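# Latch the kettle lid shut and leave it standing

## Task

Press the kettle's lid down until it snaps into its closed, latched position, keep the kettle upright, and finish with both arms (grippers and camera cables included) off the kettle and off every other loose object.

## Robot and tools

Robot: two six-joint arms with parallel grippers, left_arm and right_arm. Each has a wrist camera: cam_left_wrist and cam_right_wrist, both 672x504 pixels.

Frame: all hand positions and orientations are in the scene frame. Its origin sits at table-top height, midway between the two nominal bases. +z points up, +x points out over the table, and left_arm is on the +y side. Image left and right do not match arm names. The calibrated base of left_arm is at (-0.029, +0.231, +0.012) m and that of right_arm at (-0.020, -0.242, +0.036) m, each turned slightly about z. A gripper's fingers point along its own +z and spread along its own y. end_effector_position is the point between the finger pads, roughly 1 cm short of the tips. Printed hand poses can be off by a few cm, more at long reach.

Row layout: one row is always 14 numbers, each in [-1, 1], even when only one arm moves. The first 7 are left_arm and the last 7 are right_arm. Within each arm the order is: wrist roll, elbow, wrist yaw, shoulder, wrist pitch, waist, then gripper opening. The six joint numbers are offsets, not poses. They are added to that arm's Joint targets as they stood when the action or move began, not to the previous row. One unit equals 2.224 rad for waist, shoulder and elbow, and 8.485 rad for the three wrist joints. So 0.01 means about 0.022 rad on a big joint and 0.085 rad on a wrist joint. Sending 0 for a joint re-commands its present target. The opening is absolute: +1 is fully open and -1 is shut. To keep a gripper unchanged, resend its current command, because 0 means half-open.

Joint ranges (rad): waist -2.618 to 3.054, shoulder 0.000 to 3.142, elbow 0.000 to 3.142, wrist pitch -1.571 to 1.571, wrist yaw -1.571 to 1.571, wrist roll -2.094 to 2.094. The true ends may differ by up to 0.059 rad. A request more than 0.059 rad beyond a range is refused for both arms. A request past the real end is clipped, and the result may say "joint sent to its limit".

execute_actions(actions, cameras): actions is a list of actions. Each action is a table of up to 15 rows, and each row runs for one 1/30 s step. If there are fewer than 15 rows, the last row is held for the remaining steps. An empty list only returns state and images. Per step, a target cannot lead its measured angle by more than 0.339 rad (big joints) or 2.2 rad (wrists). Targets that would move the hand more than 200 mm are scaled back, so large moves need several actions.

move(target, speed, blend, opening_speed, blocking, cameras): target is one 14-number row, or a list of up to 15 rows. Every row is an offset from the same starting Joint targets. The joints travel together along a path. speed is the peak rate in rad/s of the joint with the farthest to go: 0.01 to 12.57, default 0.5. It can be one number or one per target. blend (rad) rounds corners between list targets. opening_speed (units of the -1..+1 scale per second, at least 0.2) ramps the gripper; use it near 0.2 for gentle closing. With blocking=false the result returns after about 0.5 s while motion continues. The path takes at least 0.5 s, and a move has at most 10 s overall. It does not avoid obstacles or the other arm. The result adds a "move:" line giving the ending (done, off_target, moving, held, fault) and, if steps were withheld, limits=held. Being done does not prove there is no contact.

wait(seconds 0 to 10, cameras): holds the last commands, and any running move keeps going. stop(cameras): brakes a running move, and needs room to do so. zoom_image(camera, region=[x0, y0, x1, y1] in pixels, top-left origin, at most 504x504) enlarges part of a camera's latest image. read_manual(section="licences") only returns licence text. finished_scene(scene=1) ends the scene for good, so call it only once the lid is latched, the kettle stands, and both arms are clear.

Reading results: Joint positions and Joint velocities list each arm's joints in the row order (rad, rad/s), then the pad gap (m; 0.094 is fully open). "within noise" means the arm is still. Joint targets are the base for the next offsets. Tool commands shows the gripper commands. grip_measured is on the command scale. grip_effort_nm is motor effort (negative closing) and is not a pad force. Joint torques come in joint order; numbers 2, 4 and 6 wrap at ±28 N m. "joint command not followed" means the clearance check changed some targets. Action results also list joint positions at sampled steps. MOTOR HOT appears at 75 °C. An over-temperature fault at 90 °C folds that arm and leaves it idle, and at 100 °C it goes limp.

Cautions: approach the lid slowly and push it gently. Fast contact, deep overshoot past contact, slams and hard presses are penalized. Do not tip the kettle or move anything out of the work area. Never let the arms collide or grip each other. Pushing against something that will not give heats the motors. To stop an arm from pressing, command its targets back past its measured positions. Afterwards, lift both grippers away so that nothing, not even the camera cable, is left touching the kettle. Loose objects may occasionally be nudged by outside pushes.

Each tool is called after "Request:" by a JSON object that holds its "api" and its "payload", one argument or row to a line.

## Session

Request:
{"api": "execute_actions", "payload": {
  "actions": []
}}

Scene clock: 0.00 s.
left_arm: end_effector_position=(+0.1745, +0.1668, +0.3848) grip_measured=+1.000 grip_effort_nm=n/a end_effector_quat_wxyz=(+0.615, +0.055, +0.785, -0.040) | right_arm: end_effector_position=(+0.2296, -0.0822, +0.3017) grip_measured=+1.000 grip_effort_nm=n/a end_effector_quat_wxyz=(+0.522, -0.132, +0.813, +0.221)
Joint names: [wrist roll, elbow, wrist yaw, shoulder, wrist pitch, waist]
Joint positions: left_arm=[-0.234 1.106 -0.765 0.594 -0.851 -0.898 0.094] | right_arm=[0.244 0.729 0.011 0.715 -0.381 0.598 0.094]
Joint velocities: within noise
Joint torques (N m): no reading
Heat: left arm: 41 °C; right arm: 30 °C.
Joint targets: left_arm=[-0.234 1.114 -0.773 0.592 -0.852 -0.898] | right_arm=[0.244 0.741 0.012 0.708 -0.379 0.599]
Tool commands: left_gripper/opening=+1.0 right_gripper/opening=+1.0

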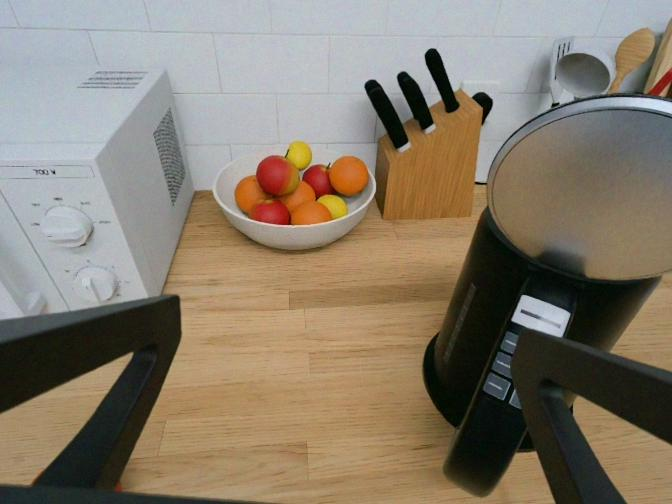

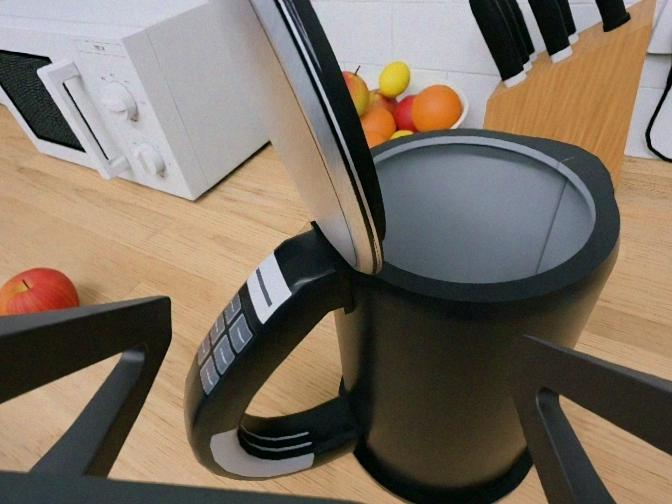

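Request:
{"api": "move", "payload": {
  "target": [0.0276, 0.1736, 0.0911, 0.2136, -0.0095, 0.1353, -0.95, 0, 0.054, 0, -0.0935, -0.0398, 0, 1.0],
  "speed": 0.7
}}

Scene clock: 97.77 s.
left_arm: end_effector_position=(+0.2222, +0.0488, +0.3908) grip_measured=-0.948 grip_effort_nm=-0.105 end_effector_quat_wxyz=(+0.480, +0.265, +0.822, -0.157) | right_arm: end_effector_position=(+0.1772, -0.1160, +0.3217) grip_measured=+1.000 grip_effort_nm=0.002 end_effector_quat_wxyz=(+0.512, -0.133, +0.820, +0.217)
Joint names: [wrist roll, elbow, wrist yaw, shoulder, wrist pitch, waist]
Joint positions: left_arm=[-0.007 1.466 -0.006 1.063 -0.916 -0.603 0.002] | right_arm=[0.244 0.827 0.011 0.513 -0.705 0.598 0.094]
Joint velocities: within noise
Joint torques (N m): left_arm=[0.07 8.62 0.04 -1.13 1.59 0.57] | right_arm=[-0.01 7.73 0.04 0.54 1.48 -0.01]
Heat: left arm: 41 °C; right arm: 32 °C.
Joint targets: left_arm=[0.001 1.500 -0.001 1.066 -0.932 -0.597] | right_arm=[0.244 0.861 0.012 0.500 -0.717 0.599]
move: done

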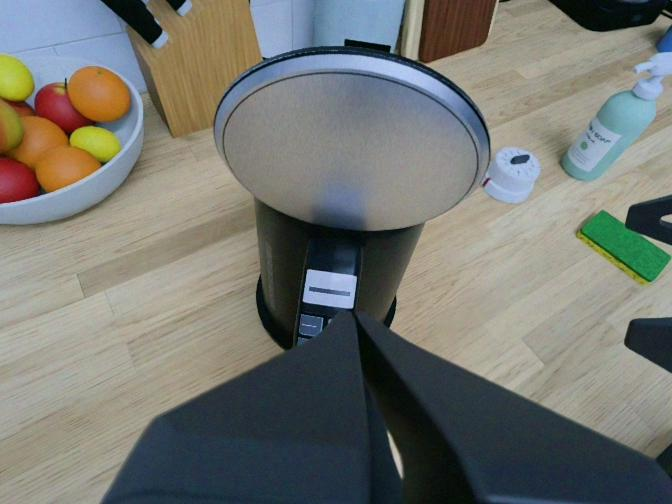

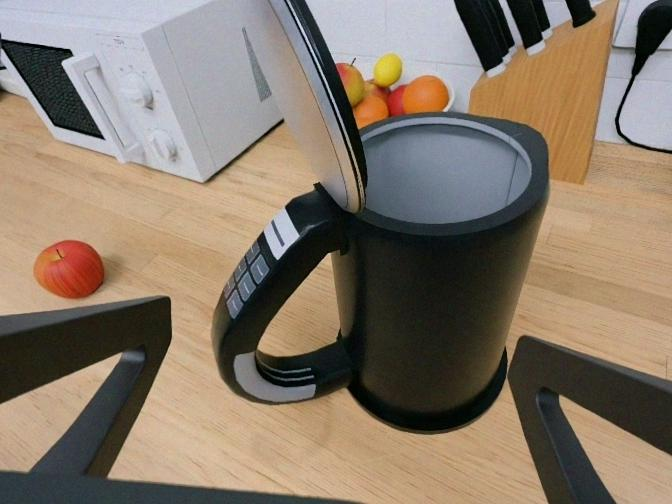

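Request:
{"api": "move", "payload": {
  "target": [
    [0, 0.0207, 0, 0.1326, 0.0309, 0, -0.95, 0, 0, 0, 0, 0, 0, 1.0],
    [0, 0.0683, 0, 0.1835, 0.0317, 0, -0.95, 0, 0, 0, 0, 0, 0, 1.0]
  ],
  "speed": [0.5, 0.2]
}}

Scene clock: 197.03 s.
left_arm: end_effector_position=(+0.3228, -0.0258, +0.3616) grip_measured=-0.948 grip_effort_nm=-0.105 end_effector_quat_wxyz=(+0.466, +0.269, +0.829, -0.153) | right_arm: end_effector_position=(+0.1772, -0.1160, +0.3216) grip_measured=+1.000 grip_effort_nm=-0.007 end_effector_quat_wxyz=(+0.512, -0.133, +0.821, +0.217)
Joint names: [wrist roll, elbow, wrist yaw, shoulder, wrist pitch, waist]
Joint positions: left_arm=[-0.006 1.615 -0.004 1.458 -0.703 -0.603 0.002] | right_arm=[0.244 0.827 0.011 0.513 -0.705 0.598 0.094]
Joint velocities: within noise
Joint torques (N m): left_arm=[0.06 9.48 0.01 -3.99 2.21 0.59] | right_arm=[-0.01 7.71 0.05 0.54 1.48 0.03]
Heat: left arm: 41 °C; right arm: 30 °C.
Joint targets: left_arm=[0.001 1.652 -0.001 1.475 -0.663 -0.597] | right_arm=[0.244 0.861 0.012 0.500 -0.717 0.599]
move: off_target (left_arm); left_arm: the wrist pitch is farthest, 0.040 rad from its target

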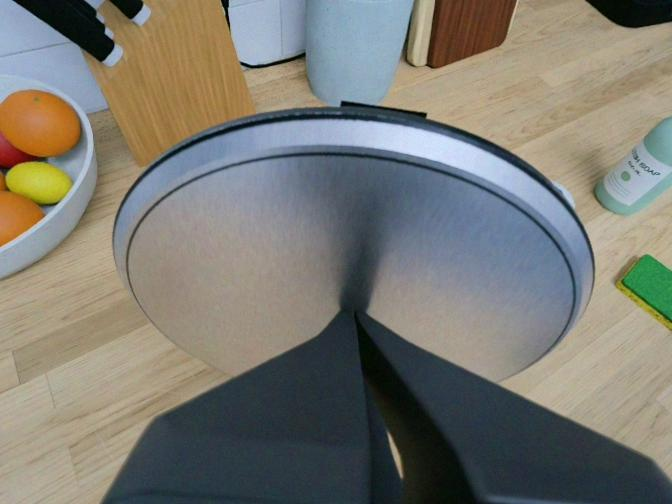

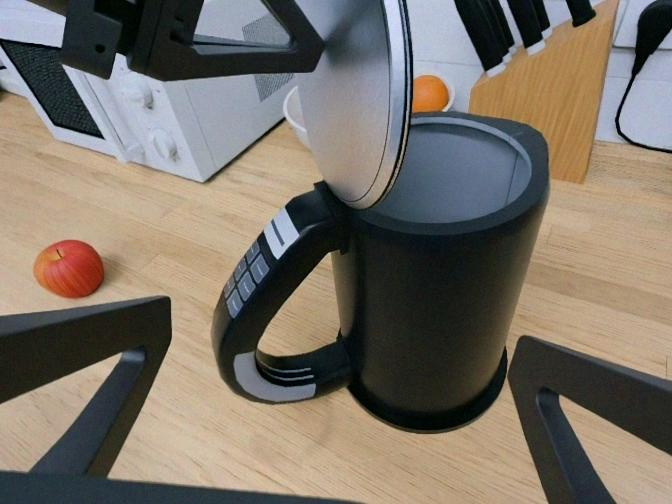

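Request:
{"api": "zoom_image", "payload": {
  "camera": "cam_right_wrist",
  "region": [200, 0, 560, 270]
}}

Request:
{"api": "zoom_image", "payload": {
  "camera": "cam_left_wrist",
  "region": [100, 80, 604, 458]
}}

Scaled by 1.400.

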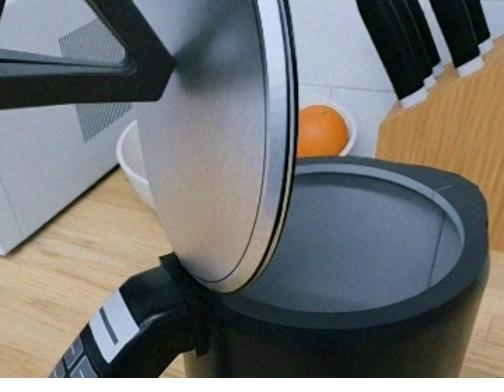

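Scaled by 1.000.

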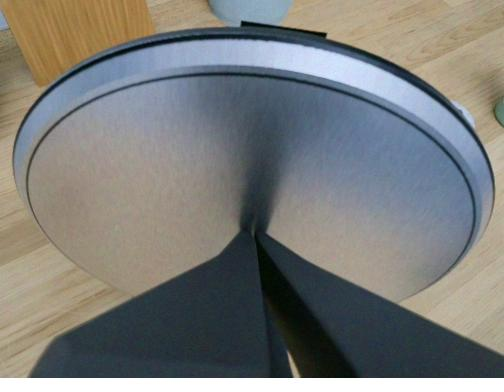

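Request:
{"api": "move", "payload": {
  "target": [
    [0, 0.0841, 0, 0.0522, -0.0160, 0, -0.95, 0, 0, 0, 0, 0, 0, 1.0],
    [0, 0.2037, 0, 0.1457, -0.0345, 0, -0.95, 0, 0, 0, 0, 0, 0, 1.0]
  ],
  "speed": 0.3,
  "blend": 0.03
}}

Scene clock: 291.47 s.
left_arm: end_effector_position=(+0.3664, -0.0580, +0.3722) grip_measured=-0.948 grip_effort_nm=-0.105 end_effector_quat_wxyz=(+0.429, +0.275, +0.849, -0.141) | right_arm: end_effector_position=(+0.1772, -0.1160, +0.3216) grip_measured=+1.000 grip_effort_nm=-0.002 end_effector_quat_wxyz=(+0.512, -0.133, +0.821, +0.217)
Joint names: [wrist roll, elbow, wrist yaw, shoulder, wrist pitch, waist]
Joint positions: left_arm=[-0.006 2.075 -0.004 1.774 -0.935 -0.603 0.002] | right_arm=[0.244 0.827 0.011 0.513 -0.705 0.598 0.094]
Joint velocities: within noise
Joint torques (N m): left_arm=[0.07 8.61 0 -5.61 1.47 0.61] | right_arm=[-0.01 7.71 0.04 0.51 1.48 -0.03]
Heat: left arm: 43 °C; right arm: 30 °C.
Joint targets: left_arm=[0.001 2.105 -0.001 1.799 -0.956 -0.597] | right_arm=[0.244 0.861 0.012 0.500 -0.716 0.599]
move: done

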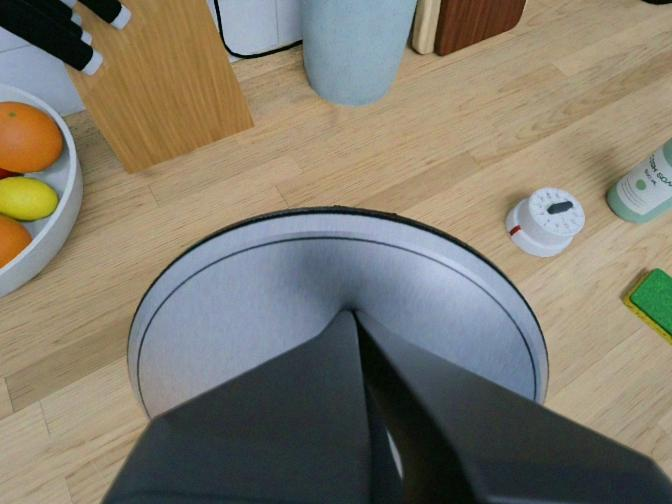

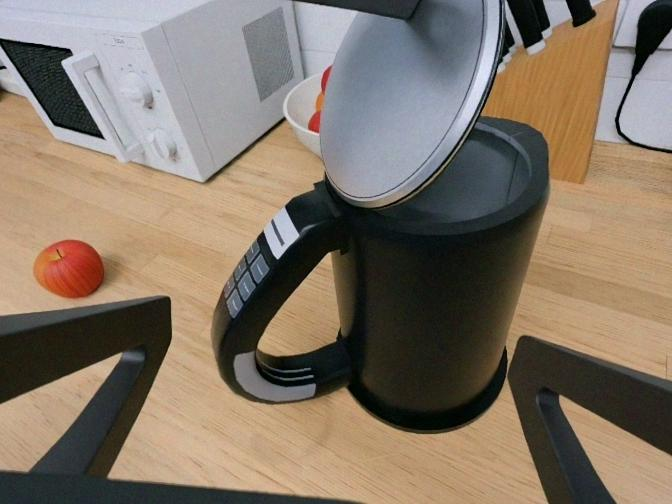

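Request:
{"api": "move", "payload": {
  "target": [
    [0, 0.0216, 0, 0.0436, 0.0011, 0, -0.95, 0, 0, 0, 0, 0.0197, 0, 1.0],
    [0, 0.0162, 0, 0.0643, 0.0079, 0, -0.95, 0, 0, 0, 0, 0.0197, 0, 1.0]
  ],
  "speed": 0.2,
  "blend": 0.02
}}

Scene clock: 353.97 s.
left_arm: end_effector_position=(+0.3969, -0.0804, +0.3323) grip_measured=-0.948 grip_effort_nm=-0.100 end_effector_quat_wxyz=(+0.406, +0.279, +0.860, -0.133) | right_arm: end_effector_position=(+0.1860, -0.1103, +0.3526) grip_measured=+1.000 grip_effort_nm=0.002 end_effector_quat_wxyz=(+0.561, -0.127, +0.783, +0.238)
Joint names: [wrist roll, elbow, wrist yaw, shoulder, wrist pitch, waist]
Joint positions: left_arm=[-0.006 2.128 -0.004 1.914 -0.902 -0.603 0.002] | right_arm=[0.244 0.827 0.011 0.513 -0.574 0.598 0.094]
Joint velocities: within noise
Joint torques (N m): left_arm=[0.04 7.41 0 -6.74 1.8 0.61] | right_arm=[-0.01 7.79 0.04 0.5 1.88 0.01]
Heat: left arm: 42 °C; right arm: 30 °C.
Joint targets: left_arm=[0.001 2.141 -0.001 1.942 -0.889 -0.597] | right_arm=[0.244 0.861 0.012 0.500 -0.550 0.599]
move: done

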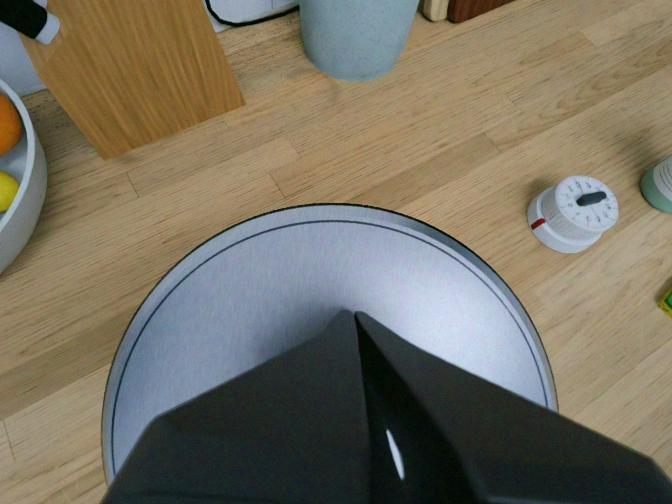

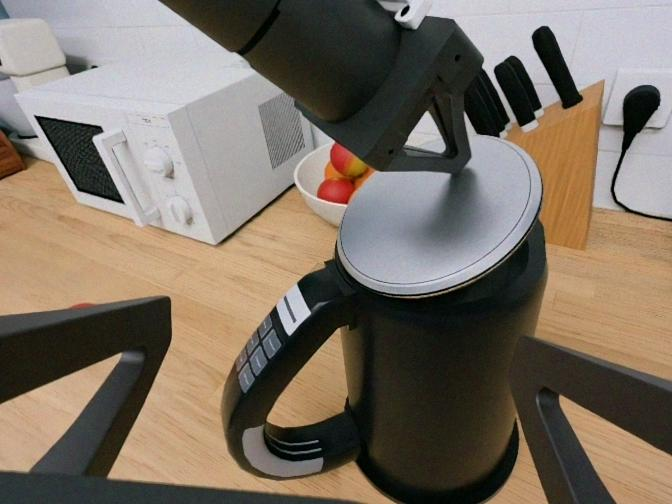

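Request:
{"api": "move", "payload": {
  "target": [
    [0, -0.0103, 0, 0.0297, 0.0091, 0, -0.95, 0, 0, 0, 0, 0, 0, 1.0],
    [0, -0.0598, 0, 0.0297, 0.0220, 0, -0.95, 0, 0, 0, 0, 0, 0, 1.0]
  ],
  "speed": 0.2,
  "blend": 0.02
}}

Scene clock: 368.30 s.
left_arm: end_effector_position=(+0.4287, -0.1038, +0.3032) grip_measured=-0.948 grip_effort_nm=-0.110 end_effector_quat_wxyz=(+0.434, +0.274, +0.846, -0.142) | right_arm: end_effector_position=(+0.1860, -0.1103, +0.3528) grip_measured=+1.000 grip_effort_nm=0.002 end_effector_quat_wxyz=(+0.561, -0.127, +0.783, +0.238)
Joint names: [wrist roll, elbow, wrist yaw, shoulder, wrist pitch, waist]
Joint positions: left_arm=[-0.006 2.033 -0.004 1.975 -0.68 -0.603 0.002] | right_arm=[0.244 0.827 0.011 0.513 -0.573 0.598 0.094]
Joint velocities: within noise
Joint torques (N m): left_arm=[0.05 4.79 0 -7.08 1.46 0.66] | right_arm=[-0.01 7.75 0.04 0.49 1.85 -0.02]
Heat: left arm: 41 °C; right arm: 30 °C.
Joint targets: left_arm=[0.001 2.008 -0.001 2.008 -0.703 -0.597] | right_arm=[0.244 0.861 0.012 0.500 -0.549 0.599]
move: done

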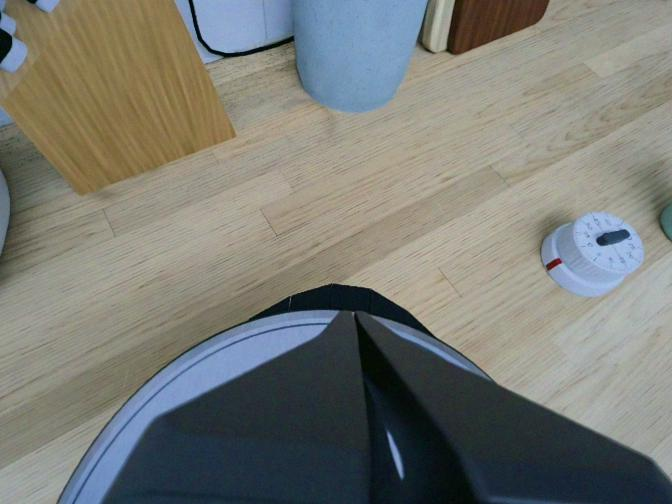

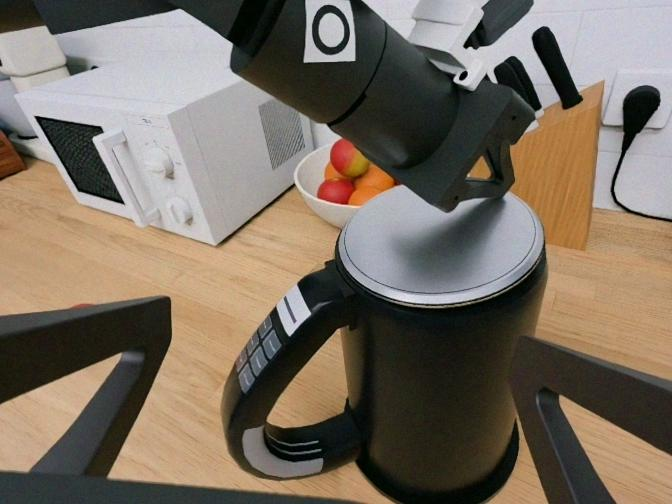

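Request:
{"api": "move", "payload": {
  "target": [
    [0, 0.0665, 0, -0.0018, -0.0173, 0, -0.95, 0, 0, 0, 0, 0, 0, 1.0],
    [0, 0.0189, 0, -0.0135, -0.0091, 0, -0.95, 0, 0, 0, 0, 0, 0, 1.0],
    [0, -0.0148, 0, -0.0211, -0.0026, 0, -0.95, 0, 0, 0, 0, 0, 0, 1.0]
  ],
  "speed": [0.25, 0.15, 0.1]
}}

Scene clock: 393.20 s.
left_arm: end_effector_position=(+0.4260, -0.1018, +0.2985) grip_measured=-0.948 grip_effort_nm=-0.100 end_effector_quat_wxyz=(+0.429, +0.275, +0.849, -0.141) | right_arm: end_effector_position=(+0.1860, -0.1103, +0.3528) grip_measured=+1.000 grip_effort_nm=0.002 end_effector_quat_wxyz=(+0.561, -0.127, +0.783, +0.238)
Joint names: [wrist roll, elbow, wrist yaw, shoulder, wrist pitch, waist]
Joint positions: left_arm=[-0.006 2.01 -0.004 1.965 -0.68 -0.603 0.002] | right_arm=[0.244 0.827 0.011 0.513 -0.573 0.598 0.094]
Joint velocities: within noise
Joint torques (N m): left_arm=[0.03 4.16 0.01 -9.7 1.23 0.61] | right_arm=[0 7.8 0.04 0.5 1.86 0.02]
Heat: left arm: 39 °C; right arm: 29 °C.
Joint targets: left_arm=[0.000 1.976 -0.001 1.961 -0.724 -0.597] | right_arm=[0.244 0.861 0.012 0.500 -0.550 0.599]
move: off_target (left_arm); left_arm: the wrist pitch is farthest, 0.045 rad from its target

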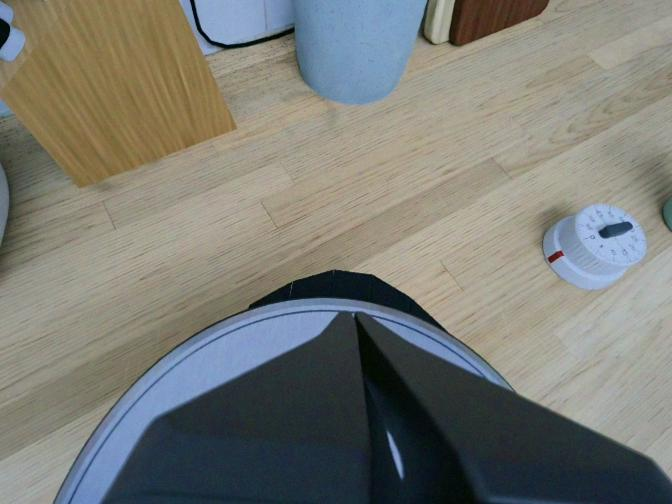

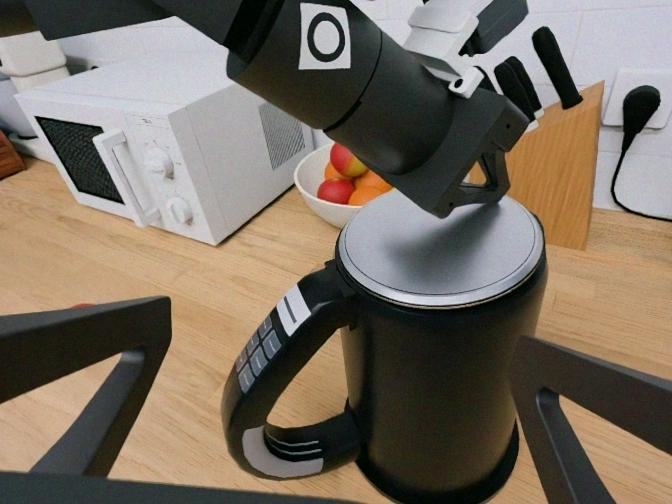

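Request:
{"api": "zoom_image", "payload": {
  "camera": "cam_right_wrist",
  "region": [310, 170, 570, 330]
}}

Scaled by 1.938.

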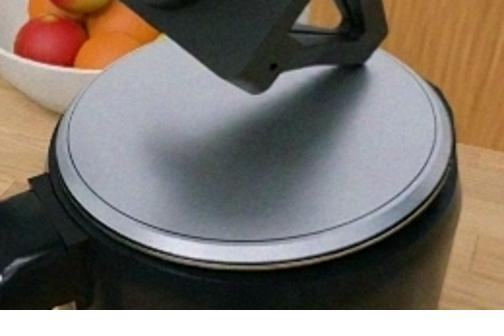

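Request:
{"api": "move", "payload": {
  "target": [0, -0.0160, 0, 0.0068, -0.0047, 0, -0.95, 0, 0, 0, 0, 0, 0, 1.0],
  "speed": 0.1
}}

Scene clock: 406.77 s.
left_arm: end_effector_position=(+0.4258, -0.1017, +0.2893) grip_measured=-0.948 grip_effort_nm=-0.105 end_effector_quat_wxyz=(+0.423, +0.276, +0.852, -0.139) | right_arm: end_effector_position=(+0.1860, -0.1103, +0.3528) grip_measured=+1.000 grip_effort_nm=-0.002 end_effector_quat_wxyz=(+0.561, -0.127, +0.783, +0.238)
Joint names: [wrist roll, elbow, wrist yaw, shoulder, wrist pitch, waist]
Joint positions: left_arm=[-0.005 1.984 -0.004 1.965 -0.666 -0.603 0.002] | right_arm=[0.244 0.827 0.011 0.513 -0.573 0.598 0.094]
Joint velocities: within noise
Joint torques (N m): left_arm=[0.03 3.4 -0.01 -8.72 0.64 0.59] | right_arm=[-0.01 7.79 0.04 0.5 1.86 -0.01]
Heat: left arm: 39 °C; right arm: 29 °C.
Joint targets: left_arm=[0.000 1.940 -0.001 1.976 -0.764 -0.597] | right_arm=[0.244 0.861 0.012 0.500 -0.550 0.599]
move: off_target (left_arm); left_arm: the wrist pitch is farthest, 0.097 rad from its target

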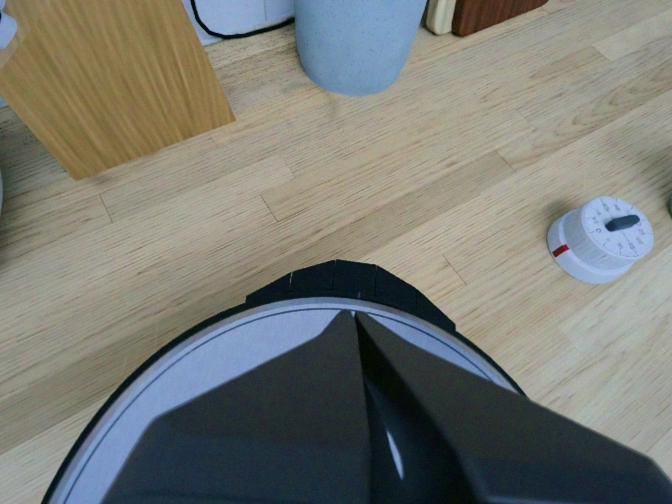

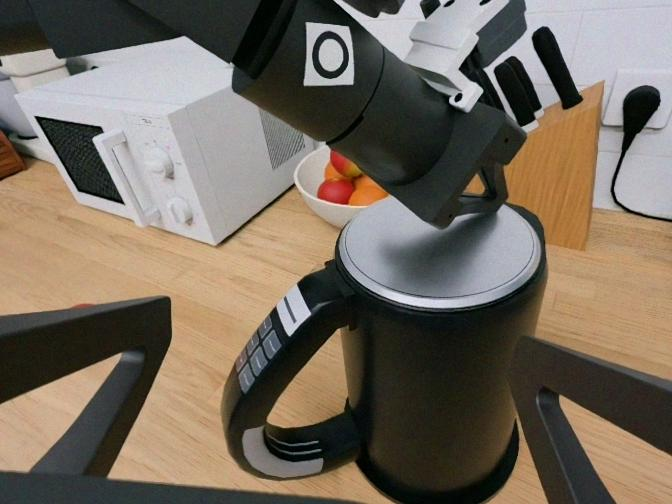

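Request:
{"api": "zoom_image", "payload": {
  "camera": "cam_right_wrist",
  "region": [310, 170, 570, 330]
}}

Scaled by 1.938.

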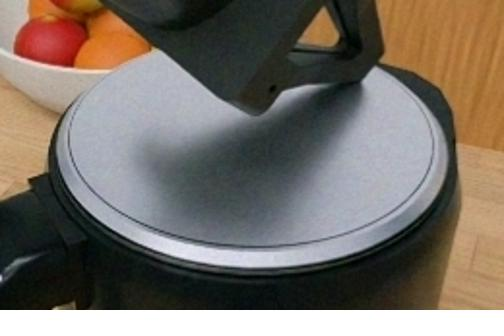

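Request:
{"api": "move", "payload": {
  "target": [0, -0.0200, 0, 0.0090, -0.0030, 0, -0.95, 0, 0, 0, 0, 0, 0, 1.0],
  "speed": 0.12
}}

Request:
{"api": "zoom_image", "payload": {
  "camera": "cam_right_wrist",
  "region": [310, 170, 570, 330]
}}

Scene clock: 413.93 s.
left_arm: end_effector_position=(+0.4253, -0.1013, +0.2874) grip_measured=-0.948 grip_effort_nm=-0.105 end_effector_quat_wxyz=(+0.426, +0.276, +0.850, -0.139) | right_arm: end_effector_position=(+0.1860, -0.1103, +0.3528) grip_measured=+1.000 grip_effort_nm=0.002 end_effector_quat_wxyz=(+0.561, -0.127, +0.783, +0.238)
Joint names: [wrist roll, elbow, wrist yaw, shoulder, wrist pitch, waist]
Joint positions: left_arm=[-0.005 1.953 -0.004 1.953 -0.64 -0.603 0.002] | right_arm=[0.244 0.827 0.011 0.513 -0.573 0.598 0.094]
Joint velocities: within noise
Joint torques (N m): left_arm=[0.04 2.44 0 -6.27 0.13 0.61] | right_arm=[-0.01 7.75 0.06 0.46 1.85 0.02]
Heat: left arm: 38 °C; right arm: 29 °C.
Joint targets: left_arm=[0.001 1.895 -0.001 1.996 -0.790 -0.597] | right_arm=[0.244 0.861 0.012 0.500 -0.550 0.599]
move: off_target (left_arm); left_arm: the wrist pitch is farthest, 0.149 rad from its target

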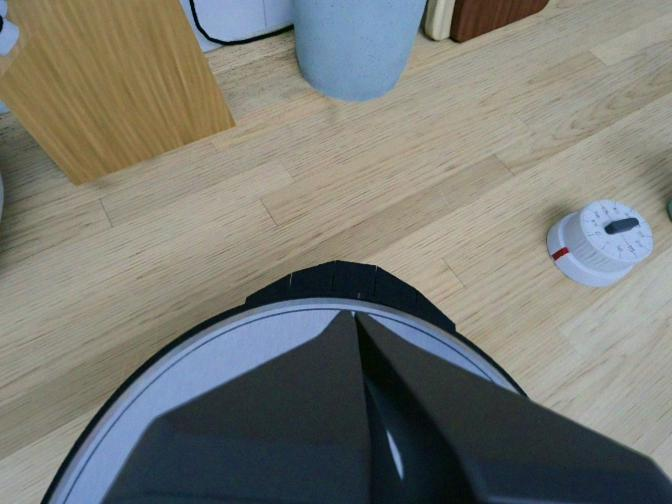

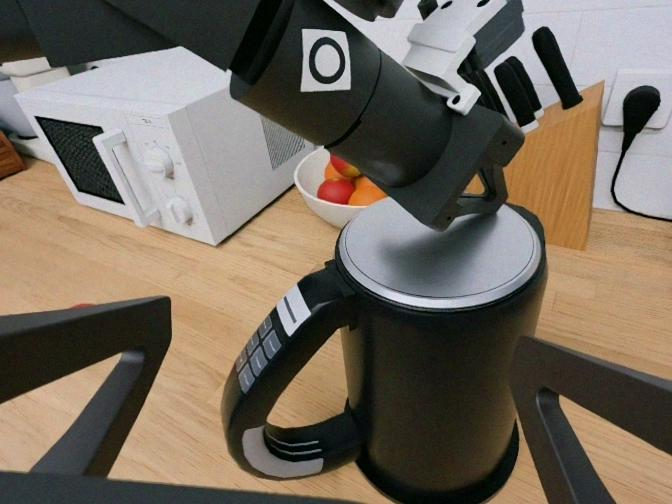

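Scaled by 1.938.

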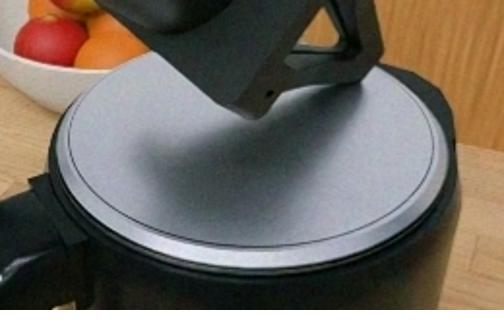

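Request:
{"api": "move", "payload": {
  "target": [
    [0, 0.0562, 0, -0.0207, 0.0059, 0, -0.95, 0, 0, 0, 0, 0, 0, 1.0],
    [0, 0.1174, 0, -0.0207, -0.0071, 0, -0.95, 0, 0, 0, 0, 0, 0, 1.0],
    [0, 0.0472, 0, -0.1781, -0.0130, 0, -0.95, 0, 0, 0, 0, 0, 0, 1.0]
  ],
  "speed": [0.25, 0.3, 0.5],
  "blend": [0.01, 0.05, 0]
}}

Request:
{"api": "zoom_image", "payload": {
  "camera": "cam_right_wrist",
  "region": [310, 150, 570, 330]
}}

Scene clock: 429.10 s.
left_arm: end_effector_position=(+0.3386, -0.0375, +0.4273) grip_measured=-0.948 grip_effort_nm=-0.100 end_effector_quat_wxyz=(+0.489, +0.265, +0.815, -0.160) | right_arm: end_effector_position=(+0.1860, -0.1103, +0.3528) grip_measured=+1.000 grip_effort_nm=-0.002 end_effector_quat_wxyz=(+0.561, -0.127, +0.783, +0.238)
Joint names: [wrist roll, elbow, wrist yaw, shoulder, wrist pitch, waist]
Joint positions: left_arm=[-0.005 2.013 -0.004 1.618 -0.884 -0.603 0.002] | right_arm=[0.244 0.827 0.011 0.513 -0.573 0.598 0.094]
Joint velocities: within noise
Joint torques (N m): left_arm=[0.04 4.97 -0.02 -7.27 1.62 0.59] | right_arm=[-0.01 7.77 0.04 0.51 1.85 -0.03]
Heat: left arm: 38 °C; right arm: 30 °C.
Joint targets: left_arm=[0.001 2.000 -0.001 1.600 -0.900 -0.597] | right_arm=[0.244 0.861 0.012 0.500 -0.550 0.599]
move: done

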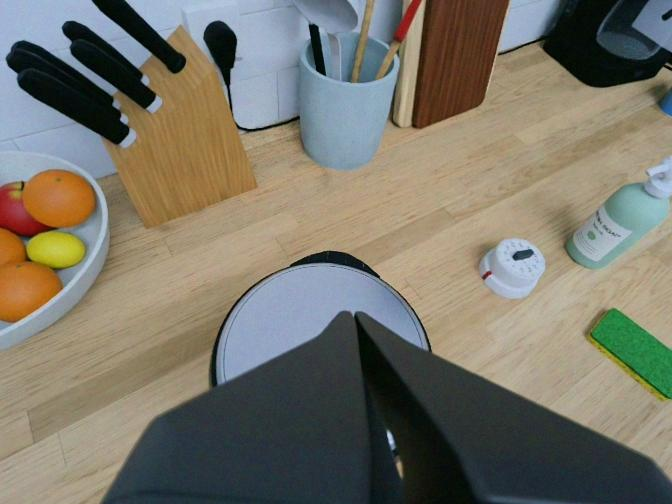

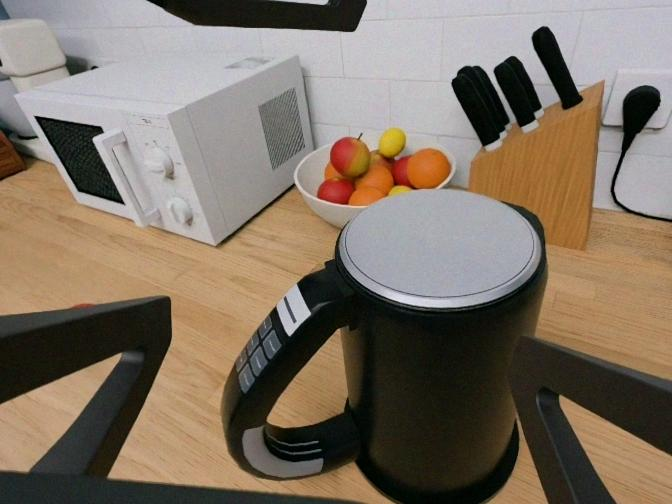

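Scaled by 1.938.

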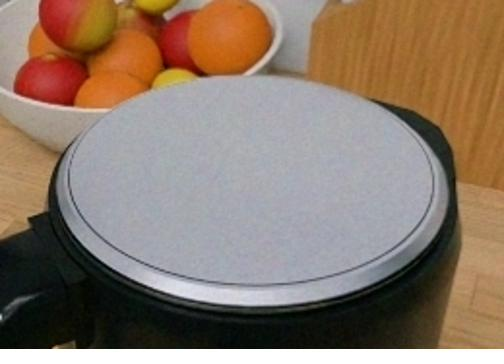

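Request:
{"api": "zoom_image", "payload": {
  "camera": "cam_right_wrist",
  "region": [310, 170, 570, 330]
}}

Scaled by 1.938.

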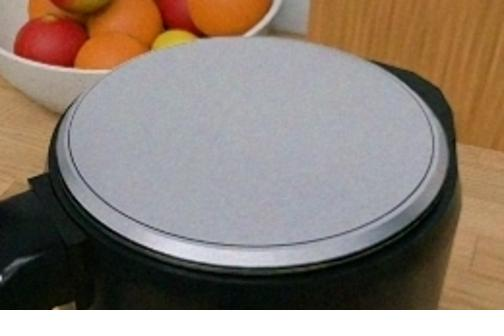

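Request:
{"api": "finished_scene", "payload": {

}}

The scene is finished: the task was done.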